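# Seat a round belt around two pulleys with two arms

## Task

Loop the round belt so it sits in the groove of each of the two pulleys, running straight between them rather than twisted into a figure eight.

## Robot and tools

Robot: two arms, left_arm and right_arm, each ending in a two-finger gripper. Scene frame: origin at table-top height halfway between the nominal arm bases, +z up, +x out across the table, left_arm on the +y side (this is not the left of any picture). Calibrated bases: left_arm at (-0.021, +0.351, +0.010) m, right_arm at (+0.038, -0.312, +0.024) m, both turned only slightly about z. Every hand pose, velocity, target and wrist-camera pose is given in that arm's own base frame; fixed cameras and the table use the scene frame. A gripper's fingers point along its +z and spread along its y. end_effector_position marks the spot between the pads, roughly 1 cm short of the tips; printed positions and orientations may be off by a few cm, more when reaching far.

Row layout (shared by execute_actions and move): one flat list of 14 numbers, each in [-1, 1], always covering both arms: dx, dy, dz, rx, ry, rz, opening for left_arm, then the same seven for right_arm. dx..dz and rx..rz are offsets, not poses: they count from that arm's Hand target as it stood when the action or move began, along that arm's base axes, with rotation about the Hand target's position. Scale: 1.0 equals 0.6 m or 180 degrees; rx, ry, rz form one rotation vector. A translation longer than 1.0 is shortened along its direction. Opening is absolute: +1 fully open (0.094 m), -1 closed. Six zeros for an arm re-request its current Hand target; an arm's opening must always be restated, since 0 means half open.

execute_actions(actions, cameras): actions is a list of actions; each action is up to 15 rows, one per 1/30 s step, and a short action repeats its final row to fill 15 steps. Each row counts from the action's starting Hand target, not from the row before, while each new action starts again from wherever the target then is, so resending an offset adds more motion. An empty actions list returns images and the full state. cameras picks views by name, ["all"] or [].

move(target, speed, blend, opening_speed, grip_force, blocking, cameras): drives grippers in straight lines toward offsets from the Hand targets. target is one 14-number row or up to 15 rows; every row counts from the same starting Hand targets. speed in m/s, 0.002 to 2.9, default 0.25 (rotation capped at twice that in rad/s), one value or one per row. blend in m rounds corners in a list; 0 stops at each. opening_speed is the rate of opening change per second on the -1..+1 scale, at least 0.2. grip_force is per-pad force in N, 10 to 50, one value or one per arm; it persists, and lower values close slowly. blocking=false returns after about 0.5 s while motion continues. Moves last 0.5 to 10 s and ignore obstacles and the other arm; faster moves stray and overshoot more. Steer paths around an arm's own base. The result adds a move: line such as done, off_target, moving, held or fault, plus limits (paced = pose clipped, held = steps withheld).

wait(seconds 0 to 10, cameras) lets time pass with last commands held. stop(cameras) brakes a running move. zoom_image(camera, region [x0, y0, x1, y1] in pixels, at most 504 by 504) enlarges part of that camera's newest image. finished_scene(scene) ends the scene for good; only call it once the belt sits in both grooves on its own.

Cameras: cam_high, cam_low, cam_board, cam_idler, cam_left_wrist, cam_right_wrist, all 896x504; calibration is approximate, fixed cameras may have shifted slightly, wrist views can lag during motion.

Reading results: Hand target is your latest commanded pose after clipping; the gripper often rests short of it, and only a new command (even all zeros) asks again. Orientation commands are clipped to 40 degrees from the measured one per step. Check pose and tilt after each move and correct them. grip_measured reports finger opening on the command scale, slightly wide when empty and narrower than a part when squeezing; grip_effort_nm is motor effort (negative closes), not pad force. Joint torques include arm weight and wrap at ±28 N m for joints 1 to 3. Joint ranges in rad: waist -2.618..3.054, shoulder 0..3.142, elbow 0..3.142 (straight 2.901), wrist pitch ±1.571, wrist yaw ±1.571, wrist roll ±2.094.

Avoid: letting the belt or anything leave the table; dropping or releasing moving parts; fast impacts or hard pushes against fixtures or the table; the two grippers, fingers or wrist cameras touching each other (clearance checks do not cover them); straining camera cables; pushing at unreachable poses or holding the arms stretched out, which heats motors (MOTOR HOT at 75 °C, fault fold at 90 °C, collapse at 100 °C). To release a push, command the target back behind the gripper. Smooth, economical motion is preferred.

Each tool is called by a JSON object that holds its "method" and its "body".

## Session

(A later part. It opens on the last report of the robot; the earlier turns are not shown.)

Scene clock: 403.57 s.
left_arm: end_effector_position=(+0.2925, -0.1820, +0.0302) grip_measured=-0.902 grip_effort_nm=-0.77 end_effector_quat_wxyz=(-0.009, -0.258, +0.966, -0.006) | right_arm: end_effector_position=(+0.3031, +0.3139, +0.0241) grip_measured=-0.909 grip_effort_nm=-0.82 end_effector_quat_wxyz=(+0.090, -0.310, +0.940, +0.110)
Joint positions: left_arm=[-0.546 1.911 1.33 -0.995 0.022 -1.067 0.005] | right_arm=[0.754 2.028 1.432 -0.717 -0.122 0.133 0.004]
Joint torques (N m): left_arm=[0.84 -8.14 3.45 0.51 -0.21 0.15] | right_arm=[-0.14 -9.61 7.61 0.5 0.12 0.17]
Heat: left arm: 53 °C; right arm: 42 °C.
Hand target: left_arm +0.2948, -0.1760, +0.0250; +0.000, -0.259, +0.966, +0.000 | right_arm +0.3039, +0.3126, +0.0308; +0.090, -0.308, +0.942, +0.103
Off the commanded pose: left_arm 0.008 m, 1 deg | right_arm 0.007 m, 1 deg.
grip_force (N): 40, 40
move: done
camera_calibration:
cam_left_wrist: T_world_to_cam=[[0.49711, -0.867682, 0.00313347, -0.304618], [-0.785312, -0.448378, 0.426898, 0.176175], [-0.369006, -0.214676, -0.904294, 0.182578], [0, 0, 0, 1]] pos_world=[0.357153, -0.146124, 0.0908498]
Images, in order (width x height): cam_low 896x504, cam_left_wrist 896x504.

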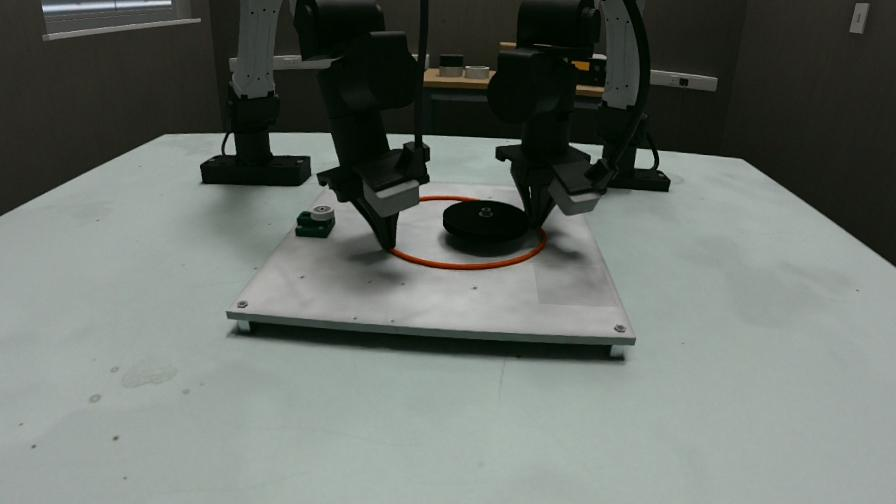

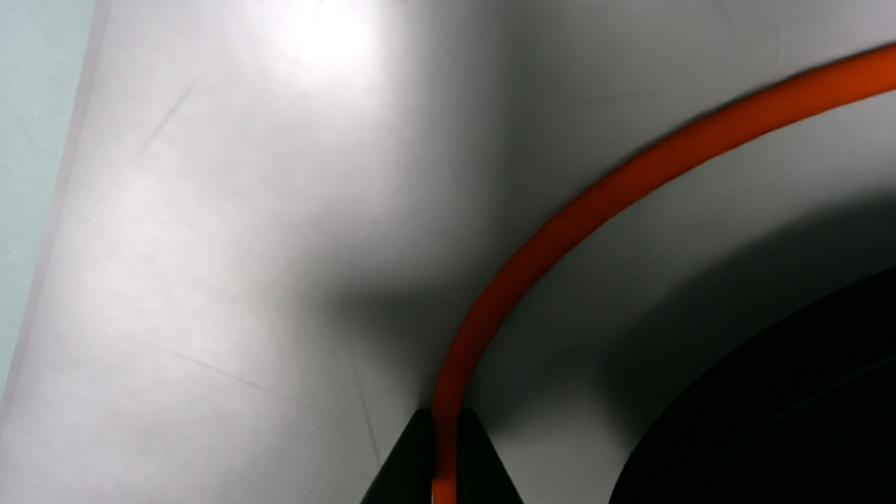

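{"method": "move", "body": {"target": [[0,0.005,0.02,0,0,0,-1,0,0,0.045,0,0,0.0,-1],[0,0.005,0.02,0,0,0,-1,0,-0.1,0.06,0,0,0.0,-1],[0,0.005,0.025,0,0,0,-1,0,-0.16,0.06,0,0,0.0,-1]], "speed": 0.12, "blend": 0.01, "cameras": ["cam_idler","cam_low","cam_board"]}}

{"method": "zoom_image", "body": {"camera": "cam_idler", "region": [500, 130, 860, 290]}}

{"method": "zoom_image", "body": {"camera": "cam_low", "region": [330, 130, 650, 310]}}

Scene clock: 407.00 s.
left_arm: end_effector_position=(+0.2986, -0.1893, +0.0305) grip_measured=-0.903 grip_effort_nm=-0.82 end_effector_quat_wxyz=(-0.004, -0.250, +0.968, -0.025) | right_arm: end_effector_position=(+0.2978, +0.2385, +0.0629) grip_measured=-0.910 grip_effort_nm=-0.82 end_effector_quat_wxyz=(+0.082, -0.321, +0.934, +0.134)
Joint positions: left_arm=[-0.545 1.91 1.33 -0.959 0.041 -1.052 0.005] | right_arm=[0.576 1.808 1.288 -0.822 -0.219 -0.062 0.004]
Joint torques (N m): left_arm=[1.43 -10.11 5.98 -0.28 -0.4 0.07] | right_arm=[-3.1 -10 5.07 0.59 0.55 0]
Heat: left arm: 52 °C; right arm: 42 °C.
Hand target: left_arm +0.2949, -0.1730, +0.0399; +0.000, -0.259, +0.966, +0.000 | right_arm +0.3039, +0.2166, +0.0669; +0.090, -0.308, +0.942, +0.103
Off the commanded pose: left_arm 0.019 m, 3 deg | right_arm 0.023 m, 4 deg.
grip_force (N): 40, 40
move: off_target (left_arm, right_arm)
Images, in order (width x height): cam_low 896x504, cam_board 896x504, cam_idler 896x504.

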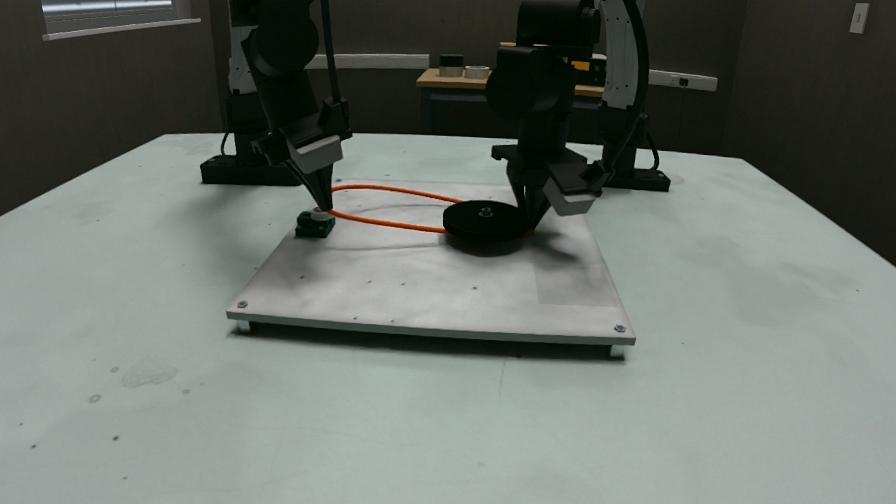

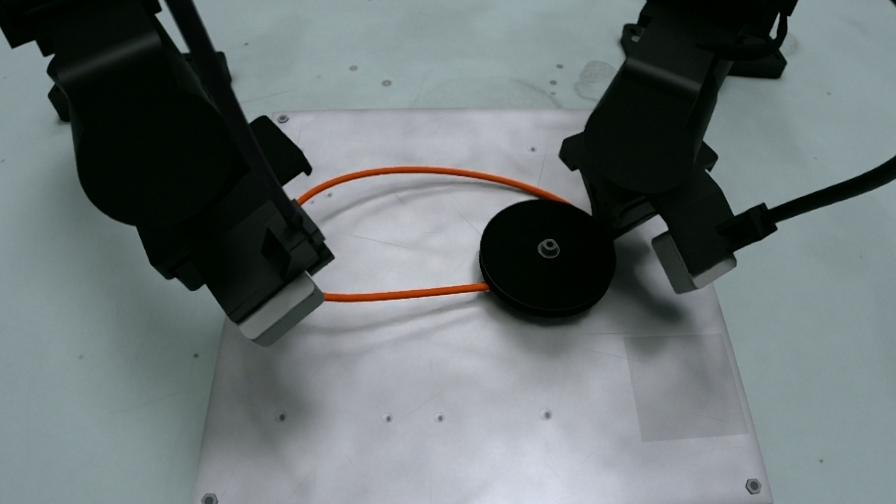

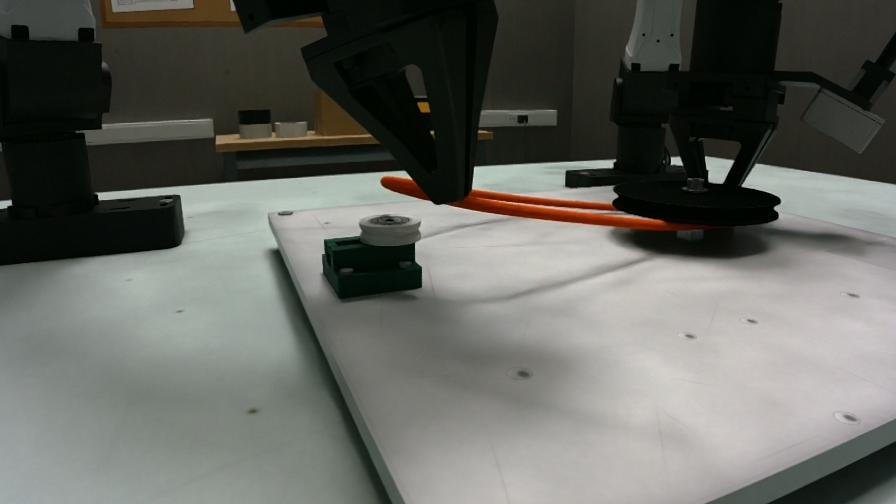

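Scaled by 1.400 from the camera's 896x504 image, which has a finer 1280x720 frame.

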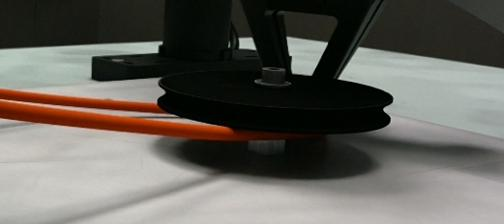

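Scaled by 1.575 from the camera's 896x504 image, which has a finer 1280x720 frame.

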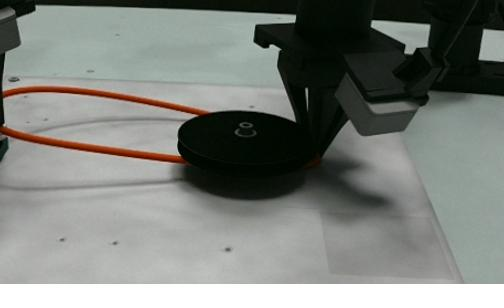

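{"method": "move", "body": {"target": [[0,0.02,0,0,0,0,-1,0.03,0.15,-0.02,0,0,0.0,-1],[0,0.02,0.02,0,0,0,-1,0.03,0.15,-0.02,0,0,0.0,-1]], "speed": 0.12, "cameras": ["cam_idler","cam_low","cam_board"]}}

{"method": "zoom_image", "body": {"camera": "cam_idler", "region": [500, 130, 860, 290]}}

{"method": "zoom_image", "body": {"camera": "cam_low", "region": [330, 130, 650, 310]}}

Scene clock: 409.53 s.
left_arm: end_effector_position=(+0.2883, -0.1660, +0.0359) grip_measured=-0.903 grip_effort_nm=-0.83 end_effector_quat_wxyz=(-0.020, -0.258, +0.966, +0.003) | right_arm: end_effector_position=(+0.3163, +0.3061, +0.0537) grip_measured=-0.910 grip_effort_nm=-0.83 end_effector_quat_wxyz=(+0.087, -0.313, +0.939, +0.112)
Joint positions: left_arm=[-0.51 1.885 1.319 -1.037 0.024 -1.031 0.005] | right_arm=[0.714 2.015 1.537 -0.843 -0.14 0.088 0.004]
Joint torques (N m): left_arm=[1.06 -10.77 7.05 -0.01 -0.24 0.17] | right_arm=[-0.2 -7.82 8.5 0.73 0.2 0.2]
Heat: left arm: 52 °C; right arm: 42 °C.
Hand target: left_arm +0.2949, -0.1610, +0.0520; +0.000, -0.259, +0.966, +0.000 | right_arm +0.3220, +0.3066, +0.0549; +0.091, -0.308, +0.942, +0.103
Off the commanded pose: left_arm 0.018 m, 2 deg | right_arm 0.006 m, 1 deg.
grip_force (N): 40, 40
move: off_target (left_arm)
Images, in order (width x height): cam_low 896x504, cam_board 896x504, cam_idler 896x504.

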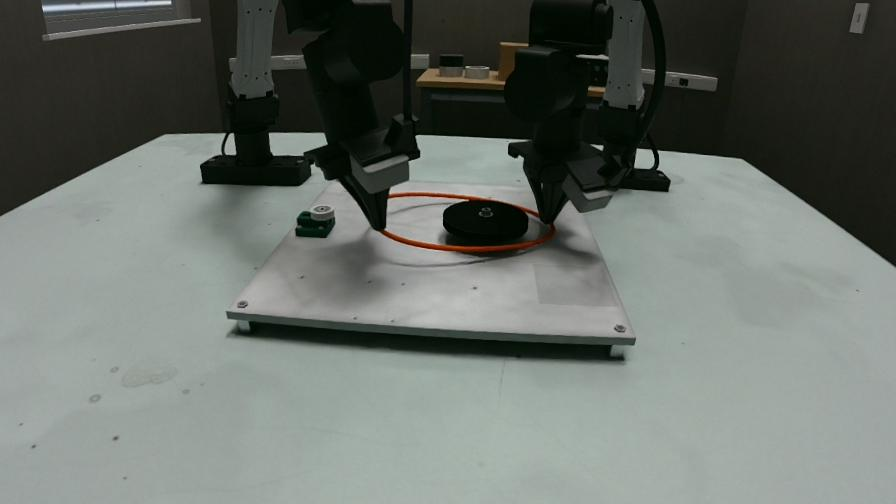

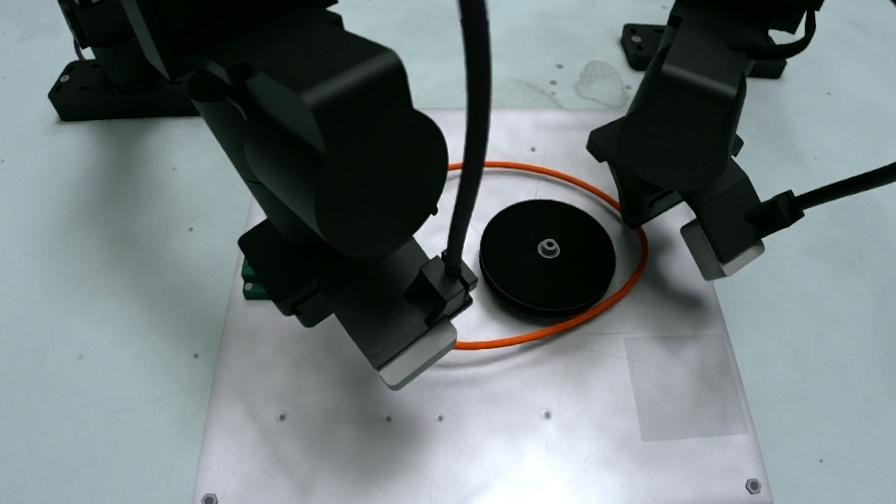

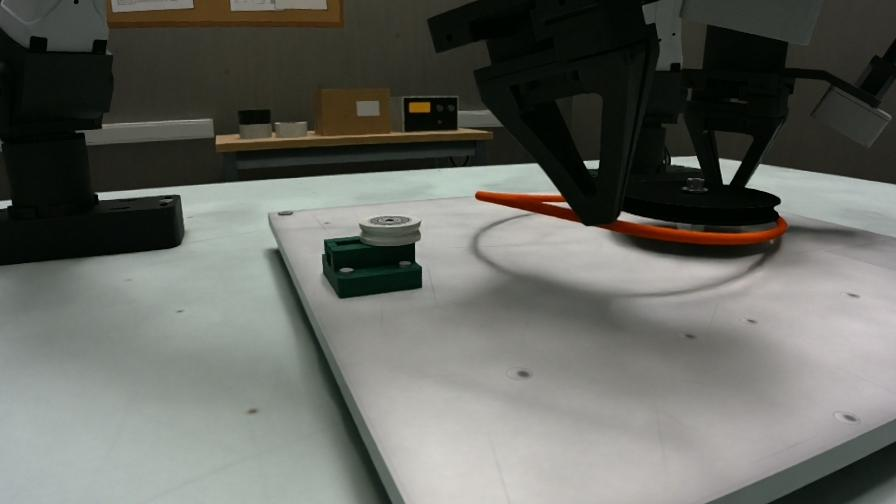

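Scaled by 1.400 from the camera's 896x504 image, which has a finer 1280x720 frame.

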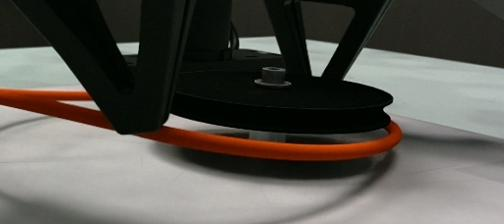

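Scaled by 1.575 from the camera's 896x504 image, which has a finer 1280x720 frame.

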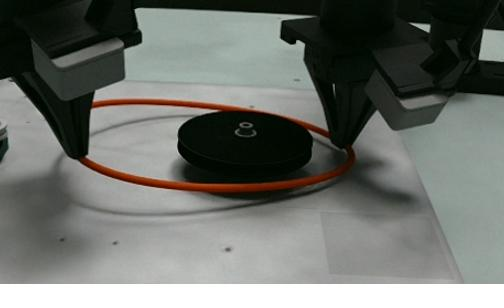

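{"method": "move", "body": {"target": [[0,0,0.027,0,-0.03,0,-1,0,0.0,0.01,0,-0.03,0.0,-1]], "speed": 0.1, "cameras": []}}

{"method": "execute_actions", "body": {"actions": [], "cameras": ["cam_idler","cam_low"]}}

{"method": "zoom_image", "body": {"camera": "cam_idler", "region": [500, 130, 860, 290]}}

{"method": "zoom_image", "body": {"camera": "cam_low", "region": [330, 130, 650, 310]}}

Scene clock: 411.73 s.
left_arm: end_effector_position=(+0.2942, -0.1635, +0.0599) grip_measured=-0.903 grip_effort_nm=-0.83 end_effector_quat_wxyz=(+0.027, -0.254, +0.967, -0.012) | right_arm: end_effector_position=(+0.3200, +0.3088, +0.0510) grip_measured=-0.910 grip_effort_nm=-0.82 end_effector_quat_wxyz=(+0.117, -0.317, +0.936, +0.094)
Joint positions: left_arm=[-0.518 1.795 1.301 -1.022 -0.022 -1.031 0.005] | right_arm=[0.738 2 1.497 -0.776 -0.077 0.096 0.004]
Joint torques (N m): left_arm=[-0.4 -10.17 4.79 0.4 -0.28 -0.08] | right_arm=[0.02 -11.62 5.38 1.06 0.22 0.17]
Heat: left arm: 52 °C; right arm: 42 °C.
Hand target: left_arm +0.2948, -0.1610, +0.0681; +0.046, -0.259, +0.965, -0.013 | right_arm +0.3220, +0.3066, +0.0608; +0.135, -0.312, +0.936, +0.088
Off the commanded pose: left_arm 0.009 m, 2 deg | right_arm 0.010 m, 2 deg.
grip_force (N): 40, 40
move: done
No camera images: "cameras" was empty.

Scene clock: 411.73 s.
left_arm: end_effector_position=(+0.2942, -0.1635, +0.0599) grip_measured=-0.903 grip_effort_nm=-0.83 end_effector_quat_wxyz=(+0.027, -0.254, +0.967, -0.012) | right_arm: end_effector_position=(+0.3200, +0.3088, +0.0510) grip_measured=-0.910 grip_effort_nm=-0.82 end_effector_quat_wxyz=(+0.117, -0.317, +0.936, +0.094)
Joint positions: left_arm=[-0.518 1.795 1.301 -1.022 -0.022 -1.031 0.005] | right_arm=[0.738 2 1.497 -0.776 -0.077 0.096 0.004]
Joint velocities: within noise
Joint torques (N m): left_arm=[-0.4 -10.17 4.79 0.4 -0.28 -0.08] | right_arm=[0.02 -11.62 5.38 1.06 0.22 0.17]
Motor temperatures (°C): left_arm=[27 52 36 31 26 25 29] | right_arm=[26 42 34 35 24 27 27]
Heat: left arm: 52 °C; right arm: 42 °C.
Hand target: left_arm +0.2948, -0.1610, +0.0681; +0.046, -0.259, +0.965, -0.013 | right_arm +0.3220, +0.3066, +0.0608; +0.135, -0.312, +0.936, +0.088
Tool commands: left_gripper/opening=-1.0 right_gripper/opening=-1.0
Off the commanded pose: left_arm 0.009 m, 2 deg | right_arm 0.010 m, 2 deg.
grip_force (N): 40, 40
Images, in order (width x height): cam_low 896x504, cam_idler 896x504.

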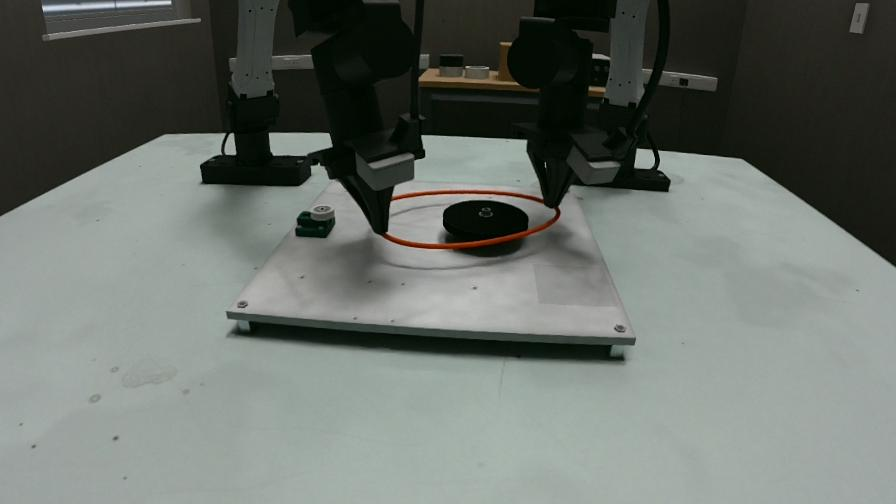

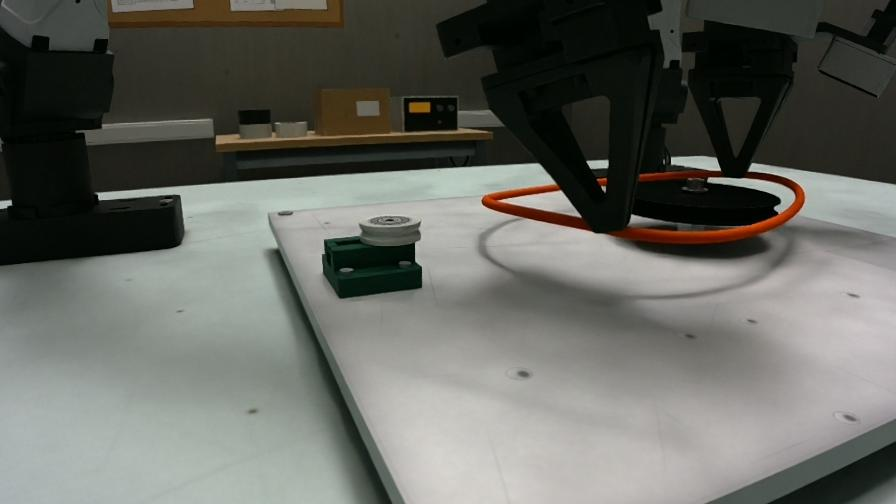

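Scaled by 1.400 from the camera's 896x504 image, which has a finer 1280x720 frame.

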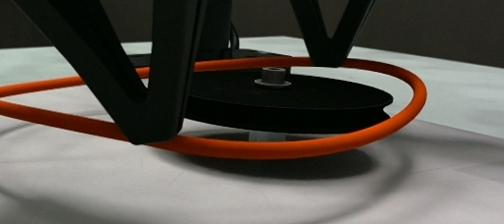

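Scaled by 1.575 from the camera's 896x504 image, which has a finer 1280x720 frame.

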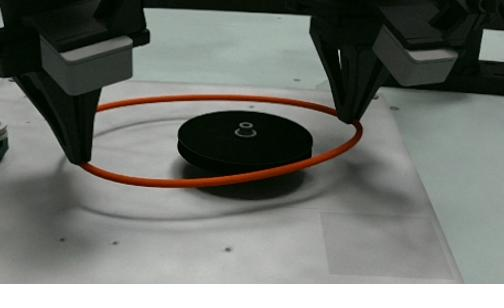

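{"method": "move", "body": {"target": [[0,0.0,-0.015,0,-0.06,0,-1,0,-0.05,0.01,0,-0.06,0.0,-1]], "speed": 0.1, "cameras": ["cam_idler","cam_low"]}}

{"method": "zoom_image", "body": {"camera": "cam_idler", "region": [500, 130, 860, 290]}}

{"method": "zoom_image", "body": {"camera": "cam_low", "region": [330, 130, 650, 310]}}

Scene clock: 413.97 s.
left_arm: end_effector_position=(+0.2998, -0.1696, +0.0537) grip_measured=-0.903 grip_effort_nm=-0.83 end_effector_quat_wxyz=(+0.126, -0.247, +0.959, -0.049) | right_arm: end_effector_position=(+0.3191, +0.2867, +0.0606) grip_measured=-0.910 grip_effort_nm=-0.82 end_effector_quat_wxyz=(+0.208, -0.324, +0.920, +0.080)
Joint positions: left_arm=[-0.574 1.668 1.092 -0.749 -0.118 -1.064 0.005] | right_arm=[0.738 1.815 1.228 -0.534 0.014 0.058 0.004]
Joint torques (N m): left_arm=[-0.28 -9.18 4.67 0.46 -0.44 -0.12] | right_arm=[-0.35 -10.32 5.12 1.22 0.55 0.07]
Heat: left arm: 52 °C; right arm: 43 °C.
Hand target: left_arm +0.2948, -0.1610, +0.0591; +0.136, -0.256, +0.956, -0.037 | right_arm +0.3219, +0.2766, +0.0668; +0.222, -0.319, +0.919, +0.059
Off the commanded pose: left_arm 0.011 m, 2 deg | right_arm 0.012 m, 3 deg.
grip_force (N): 40, 40
move: off_target (left_arm, right_arm)
Images, in order (width x height): cam_low 896x504, cam_idler 896x504.

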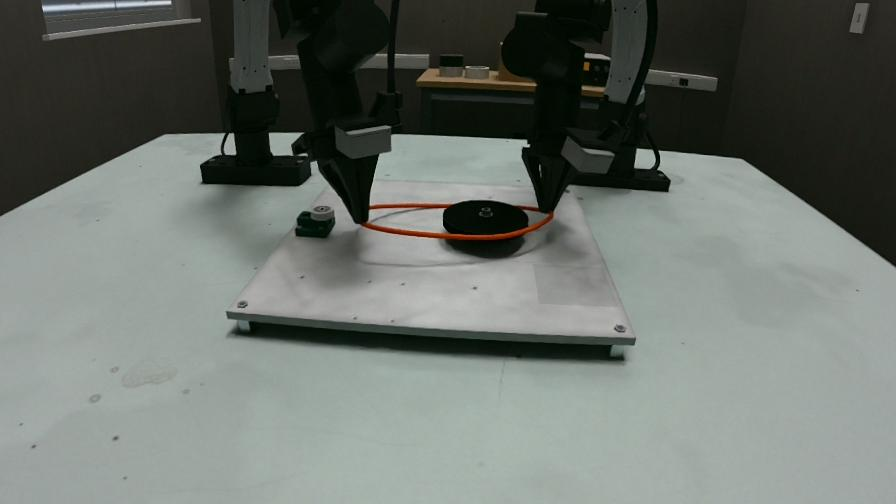

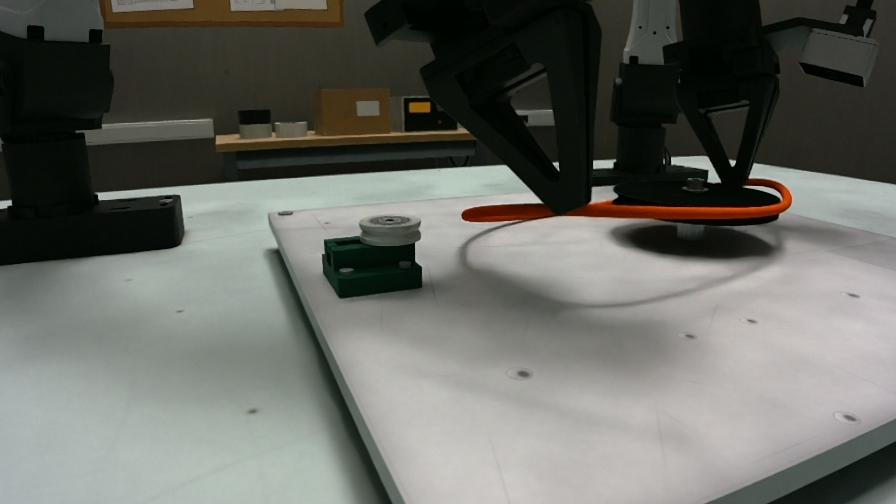

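Scaled by 1.400 from the camera's 896x504 image, which has a finer 1280x720 frame.

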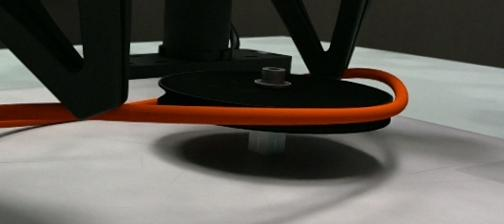

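Scaled by 1.575 from the camera's 896x504 image, which has a finer 1280x720 frame.

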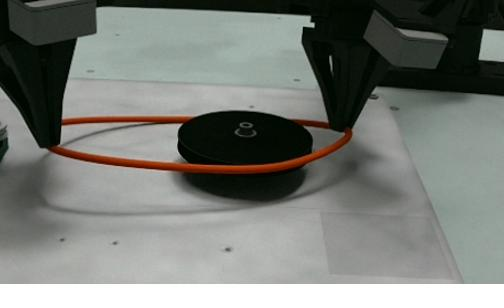

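{"method": "move", "body": {"target": [[0,0.0,-0.01,0,0,0,-1,-0.01,-0.04,0.01,0,0,0.0,-1],[-0.005,0.0,-0.012,0,0,0,-1,-0.02,-0.085,0.01,0,0,0.0,-1]], "speed": 0.1, "blend": 0.01, "cameras": ["cam_idler","cam_low","cam_board"]}}

{"method": "zoom_image", "body": {"camera": "cam_idler", "region": [500, 130, 860, 290]}}

{"method": "zoom_image", "body": {"camera": "cam_low", "region": [330, 130, 650, 310]}}

Scene clock: 416.00 s.
left_arm: end_effector_position=(+0.3162, -0.1840, +0.0570) grip_measured=-0.903 grip_effort_nm=-0.82 end_effector_quat_wxyz=(+0.158, -0.244, +0.953, -0.085) | right_arm: end_effector_position=(+0.3062, +0.2554, +0.0745) grip_measured=-0.910 grip_effort_nm=-0.83 end_effector_quat_wxyz=(+0.227, -0.339, +0.907, +0.100)
Joint positions: left_arm=[-0.583 1.668 1.077 -0.638 -0.118 -1.064 0.005] | right_arm=[0.674 1.655 1.073 -0.489 -0.048 -0.029 0.004]
Joint torques (N m): left_arm=[-0.03 -8.9 3.89 -0.14 -0.46 -0.16] | right_arm=[-3.26 -8.88 4.93 0.9 0.75 0.07]
Heat: left arm: 51 °C; right arm: 43 °C.
Hand target: left_arm +0.2919, -0.1609, +0.0519; +0.137, -0.256, +0.956, -0.037 | right_arm +0.3099, +0.2256, +0.0729; +0.222, -0.319, +0.919, +0.059
Off the commanded pose: left_arm 0.034 m, 6 deg | right_arm 0.030 m, 6 deg.
grip_force (N): 40, 40
move: off_target (left_arm, right_arm)
Images, in order (width x height): cam_low 896x504, cam_board 896x504, cam_idler 896x504.

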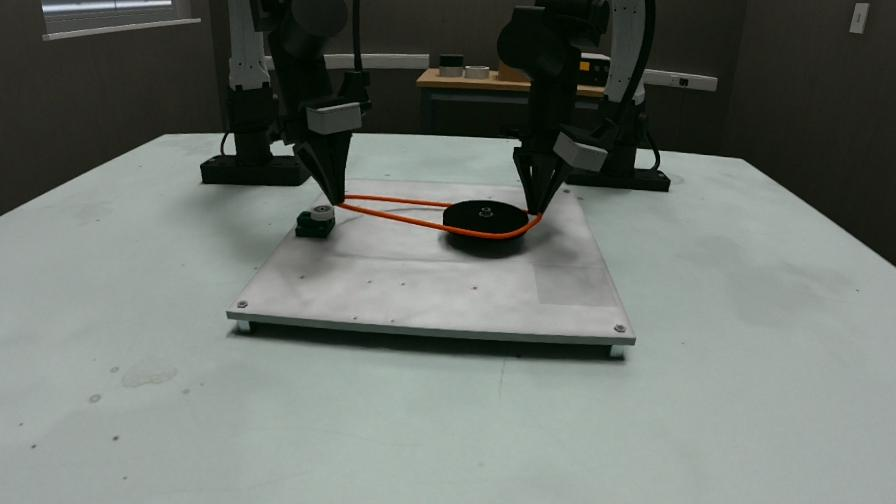

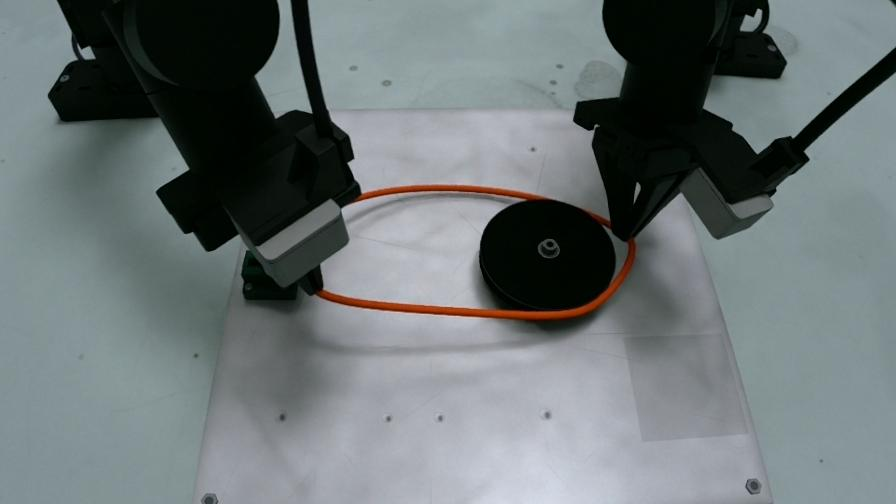

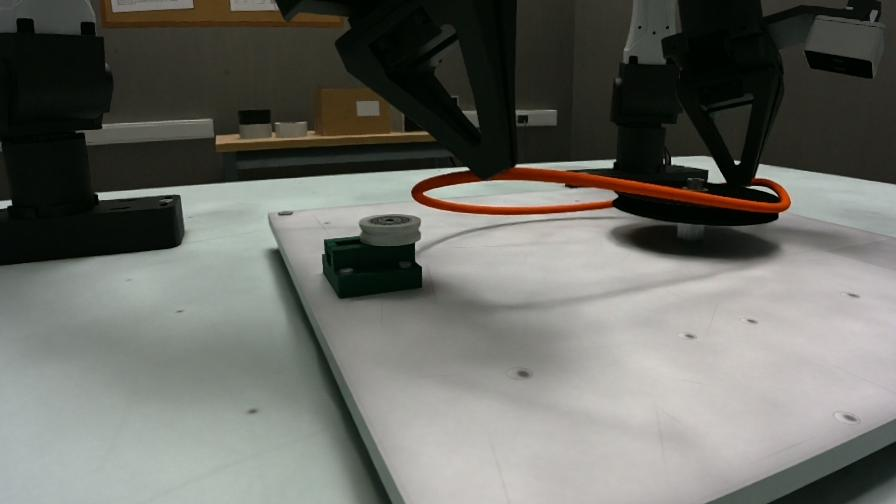

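Scaled by 1.400 from the camera's 896x504 image, which has a finer 1280x720 frame.

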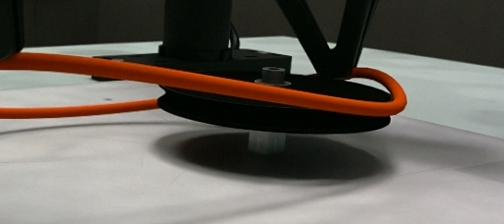

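Scaled by 1.575 from the camera's 896x504 image, which has a finer 1280x720 frame.

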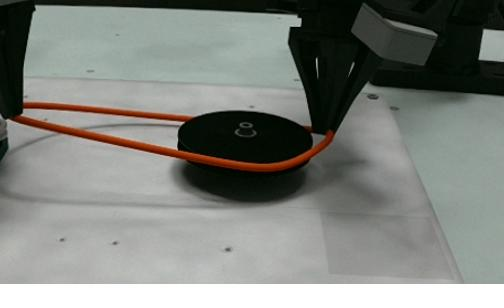

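{"method": "move", "body": {"target": [[0.05,0.0,-0.01,0,0,-0.05,-1,-0.0,-0.05,0.0,0,0,0.0,-1],[0.05,0.0,-0.01,0,0,-0.05,-1,-0.01,-0.09,-0.01,0,0,0.0,-1]], "speed": 0.1, "blend": 0.01, "cameras": ["cam_idler","cam_low","cam_board"]}}

{"method": "zoom_image", "body": {"camera": "cam_idler", "region": [400, 130, 860, 290]}}

{"method": "zoom_image", "body": {"camera": "cam_low", "region": [280, 130, 600, 310]}}

Scene clock: 418.93 s.
left_arm: end_effector_position=(+0.3234, -0.1871, +0.0521) grip_measured=-0.903 grip_effort_nm=-0.83 end_effector_quat_wxyz=(+0.144, -0.156, +0.973, -0.095) | right_arm: end_effector_position=(+0.2938, +0.2202, +0.0763) grip_measured=-0.910 grip_effort_nm=-0.82 end_effector_quat_wxyz=(+0.231, -0.357, +0.894, +0.141)
Joint positions: left_arm=[-0.544 1.701 1.096 -0.622 -0.041 -0.856 0.005] | right_arm=[0.552 1.527 0.93 -0.458 -0.193 -0.157 0.004]
Joint torques (N m): left_arm=[3.11 -5.65 7.2 0.15 -0.59 0] | right_arm=[-5.04 -7.61 4.88 0.74 1.42 0.08]
Heat: left arm: 51 °C; right arm: 43 °C.
Hand target: left_arm +0.3218, -0.1609, +0.0458; +0.133, -0.181, +0.973, -0.047 | right_arm +0.3039, +0.1717, +0.0668; +0.222, -0.319, +0.919, +0.059
Off the commanded pose: left_arm 0.027 m, 6 deg | right_arm 0.051 m, 11 deg.
grip_force (N): 40, 40
move: off_target (left_arm, right_arm)
Images, in order (width x height): cam_low 896x504, cam_board 896x504, cam_idler 896x504.

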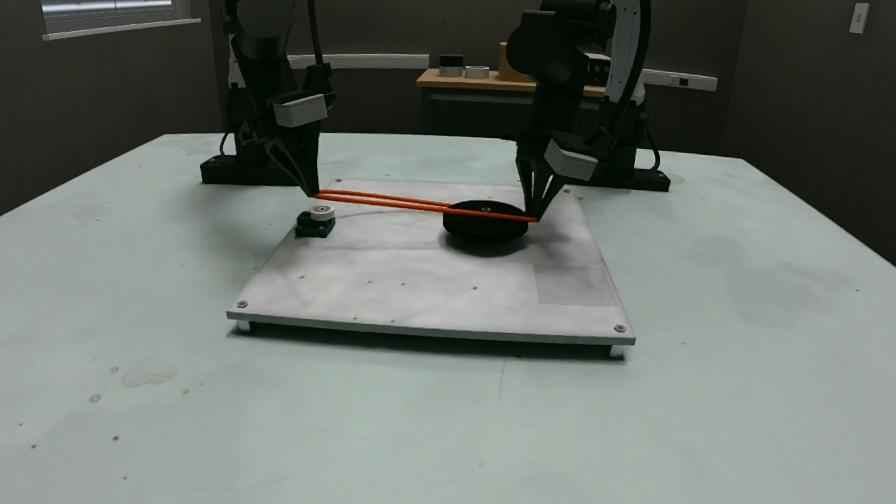

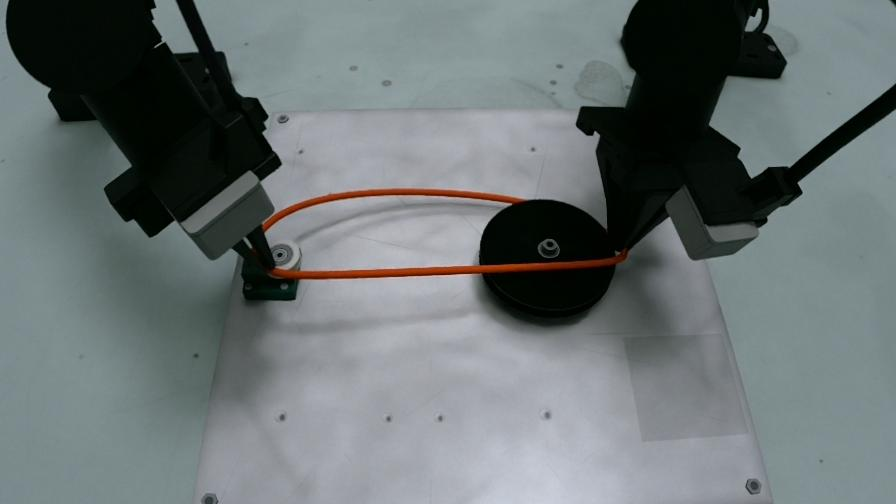

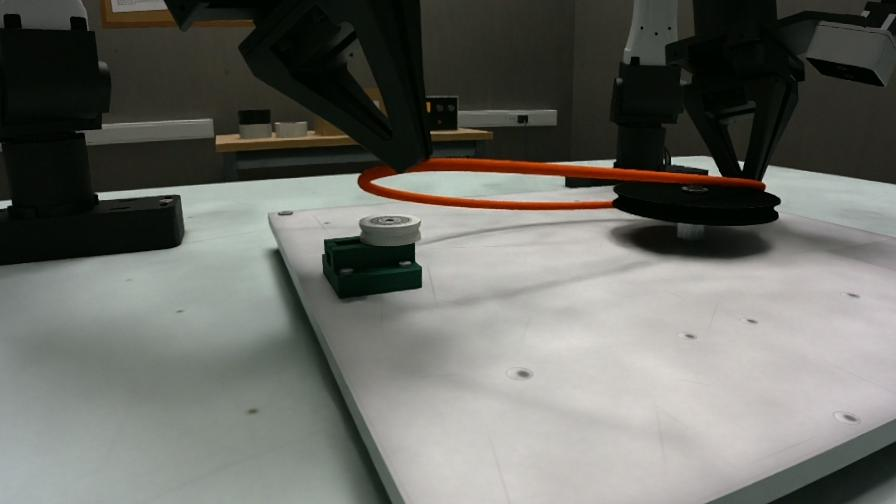

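Scaled by 1.096 from the camera's 896x504 image, which has a finer 1280x720 frame.

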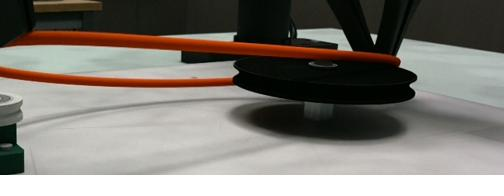

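Scaled by 1.575 from the camera's 896x504 image, which has a finer 1280x720 frame.

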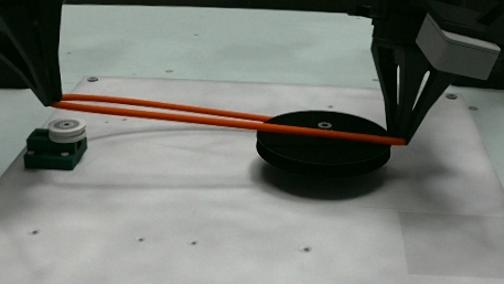

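{"method": "move", "body": {"target": [[0.0,0.0,0,0,0,0.0,-1,0.0,0.0,-0.08,0,0,0.0,-1]], "speed": 0.1, "cameras": ["cam_idler","cam_low","cam_board"]}}

{"method": "zoom_image", "body": {"camera": "cam_idler", "region": [300, 130, 760, 290]}}

{"method": "zoom_image", "body": {"camera": "cam_low", "region": [280, 130, 600, 310]}}

Scene clock: 421.20 s.
left_arm: end_effector_position=(+0.3233, -0.1872, +0.0521) grip_measured=-0.903 grip_effort_nm=-0.83 end_effector_quat_wxyz=(+0.144, -0.156, +0.973, -0.095) | right_arm: end_effector_position=(+0.2983, +0.2205, +0.0481) grip_measured=-0.914 grip_effort_nm=-0.83 end_effector_quat_wxyz=(+0.256, -0.355, +0.887, +0.146)
Joint positions: left_arm=[-0.544 1.701 1.096 -0.622 -0.041 -0.855 0.005] | right_arm=[0.545 1.562 0.811 -0.252 -0.197 -0.159 0.004]
Joint torques (N m): left_arm=[3.1 -5.65 7.2 0.15 -0.6 0] | right_arm=[-4.27 -4.08 3.75 0.79 1.5 0.03]
Heat: left arm: 50 °C; right arm: 42 °C.
Hand target: left_arm +0.3218, -0.1609, +0.0458; +0.133, -0.181, +0.973, -0.047 | right_arm +0.3039, +0.1717, +0.0188; +0.222, -0.319, +0.919, +0.059
Off the commanded pose: left_arm 0.027 m, 6 deg | right_arm 0.057 m, 12 deg.
grip_force (N): 40, 40
move: off_target (left_arm, right_arm)
Images, in order (width x height): cam_low 896x504, cam_board 896x504, cam_idler 896x504.

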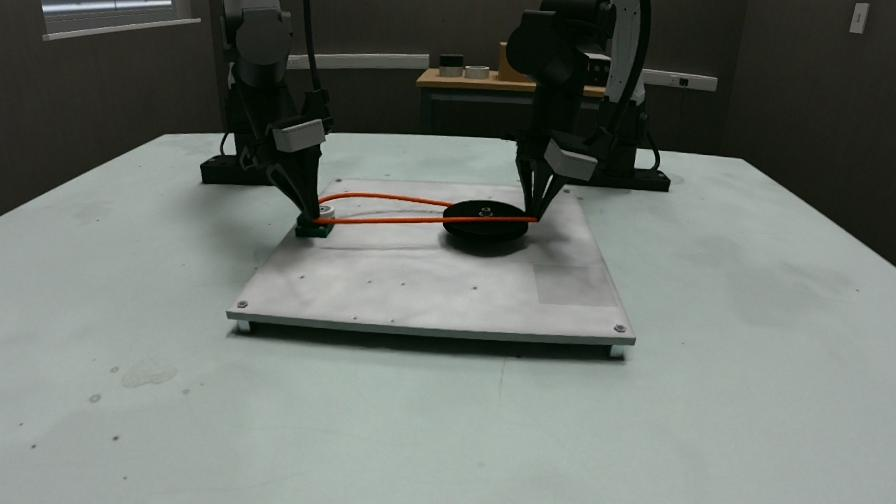

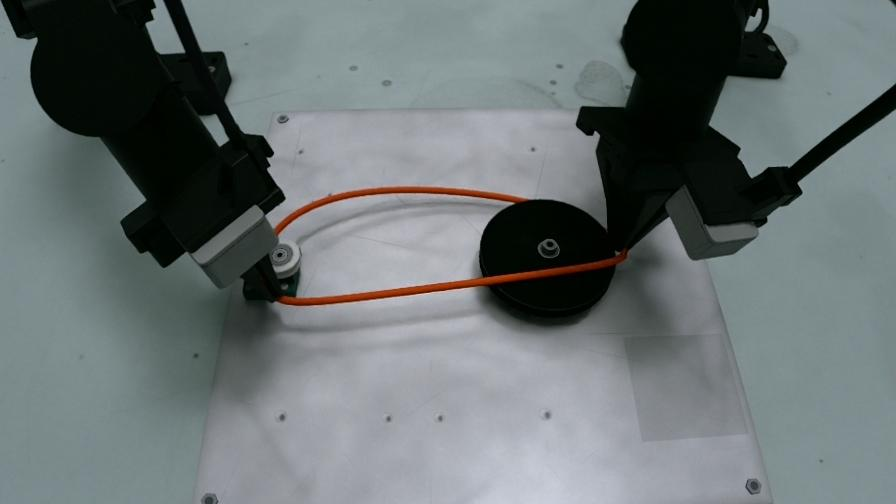

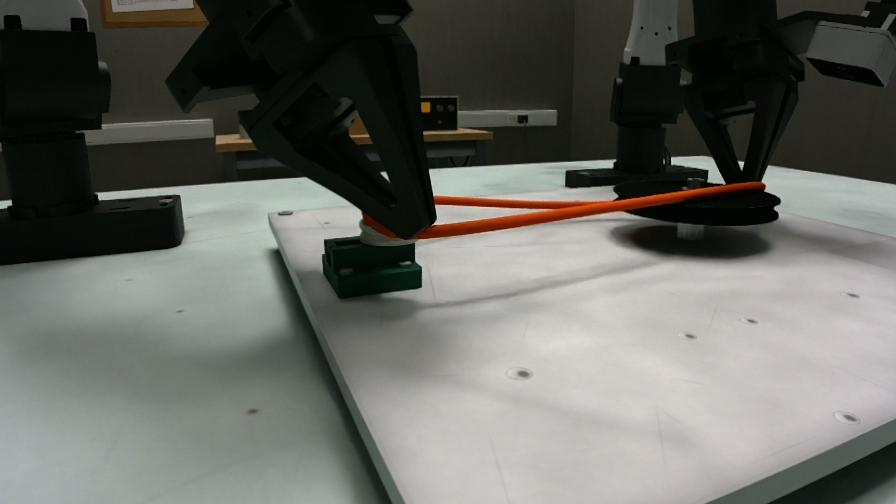

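Scaled by 1.096 from the camera's 896x504 image, which has a finer 1280x720 frame.

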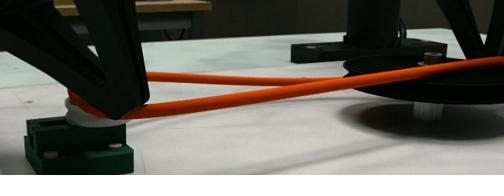

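Scaled by 1.575 from the camera's 896x504 image, which has a finer 1280x720 frame.

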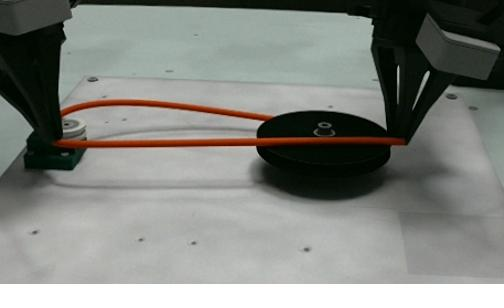

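{"method": "move", "body": {"target": [[0.06,0.0,0.01,0,0,-0.06,-1,-0.0,0.1,0.0,0,0,0.0,-1],[0.10,-0.02,-0.01,0,0,-0.12,-1,-0.0,0.11,-0.0,0,0,0.0,-1]], "speed": 0.1, "blend": 0.01, "cameras": ["cam_idler","cam_low","cam_board"]}}

{"method": "zoom_image", "body": {"camera": "cam_idler", "region": [350, 130, 810, 290]}}

{"method": "zoom_image", "body": {"camera": "cam_low", "region": [280, 130, 600, 310]}}

Scene clock: 424.50 s.
left_arm: end_effector_position=(+0.3694, -0.1782, +0.0345) grip_measured=-0.903 grip_effort_nm=-0.83 end_effector_quat_wxyz=(+0.110, +0.010, +0.991, -0.076) | right_arm: end_effector_position=(+0.3050, +0.2448, +0.0250) grip_measured=-0.915 grip_effort_nm=-0.82 end_effector_quat_wxyz=(+0.238, -0.324, +0.912, +0.081)
Joint positions: left_arm=[-0.429 1.915 1.317 -0.708 0.049 -0.416 0.005] | right_arm=[0.679 1.709 0.912 -0.266 0.006 -0.004 0.004]
Joint torques (N m): left_arm=[1.84 -7.51 8.76 0.71 -0.1 0.22] | right_arm=[-0.14 -5.12 7.46 0.93 0.41 0.18]
Heat: left arm: 49 °C; right arm: 42 °C.
Hand target: left_arm +0.3819, -0.1730, +0.0400; +0.122, +0.005, +0.990, -0.072 | right_arm +0.3040, +0.2376, +0.0189; +0.222, -0.319, +0.919, +0.059
Off the commanded pose: left_arm 0.014 m, 2 deg | right_arm 0.009 m, 3 deg.
grip_force (N): 40, 40
move: off_target (left_arm, right_arm)
Images, in order (width x height): cam_low 896x504, cam_board 896x504, cam_idler 896x504.

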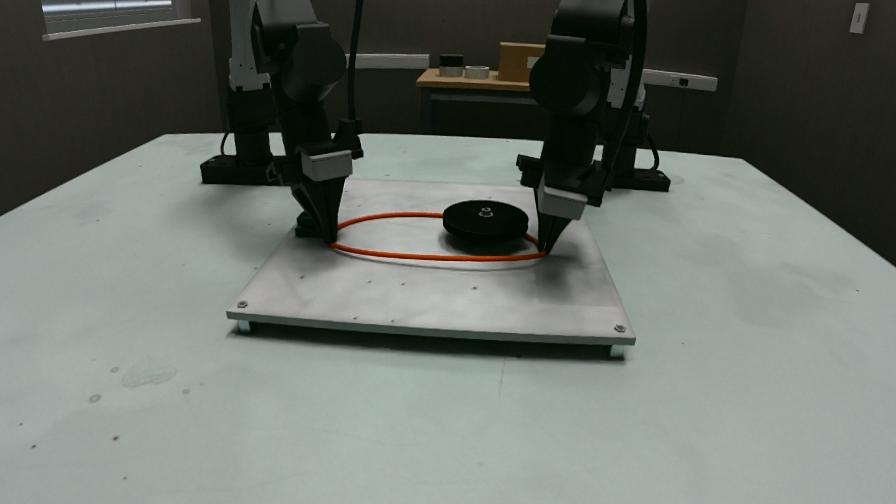

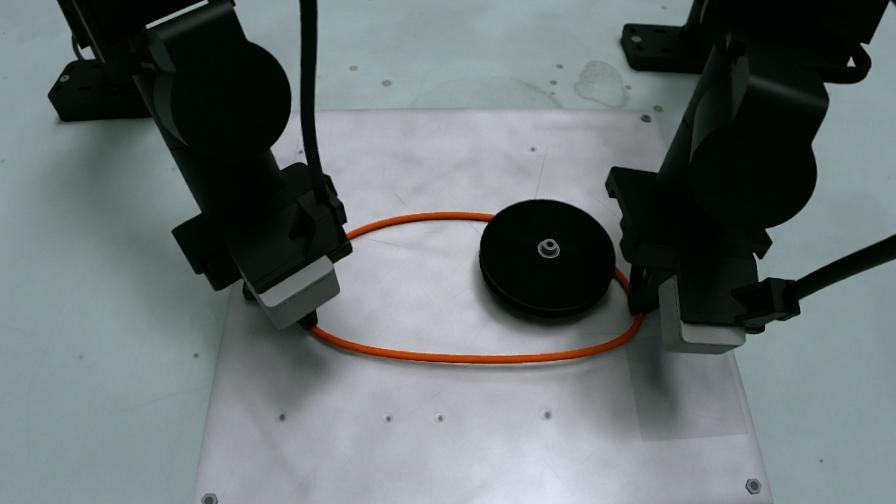

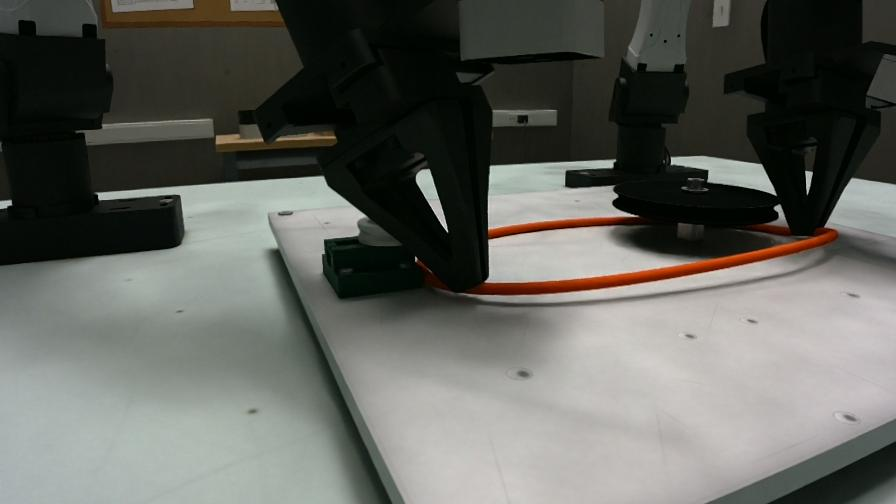

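Scaled by 1.096 from the camera's 896x504 image, which has a finer 1280x720 frame.

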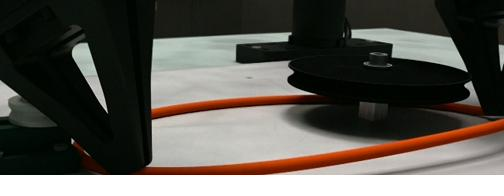

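Scaled by 1.575 from the camera's 896x504 image, which has a finer 1280x720 frame.

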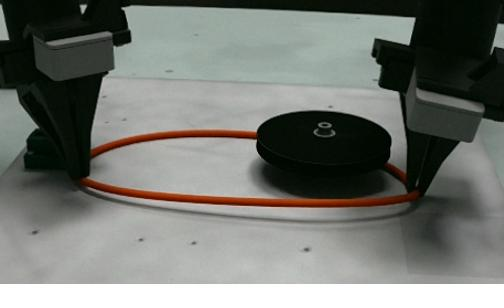

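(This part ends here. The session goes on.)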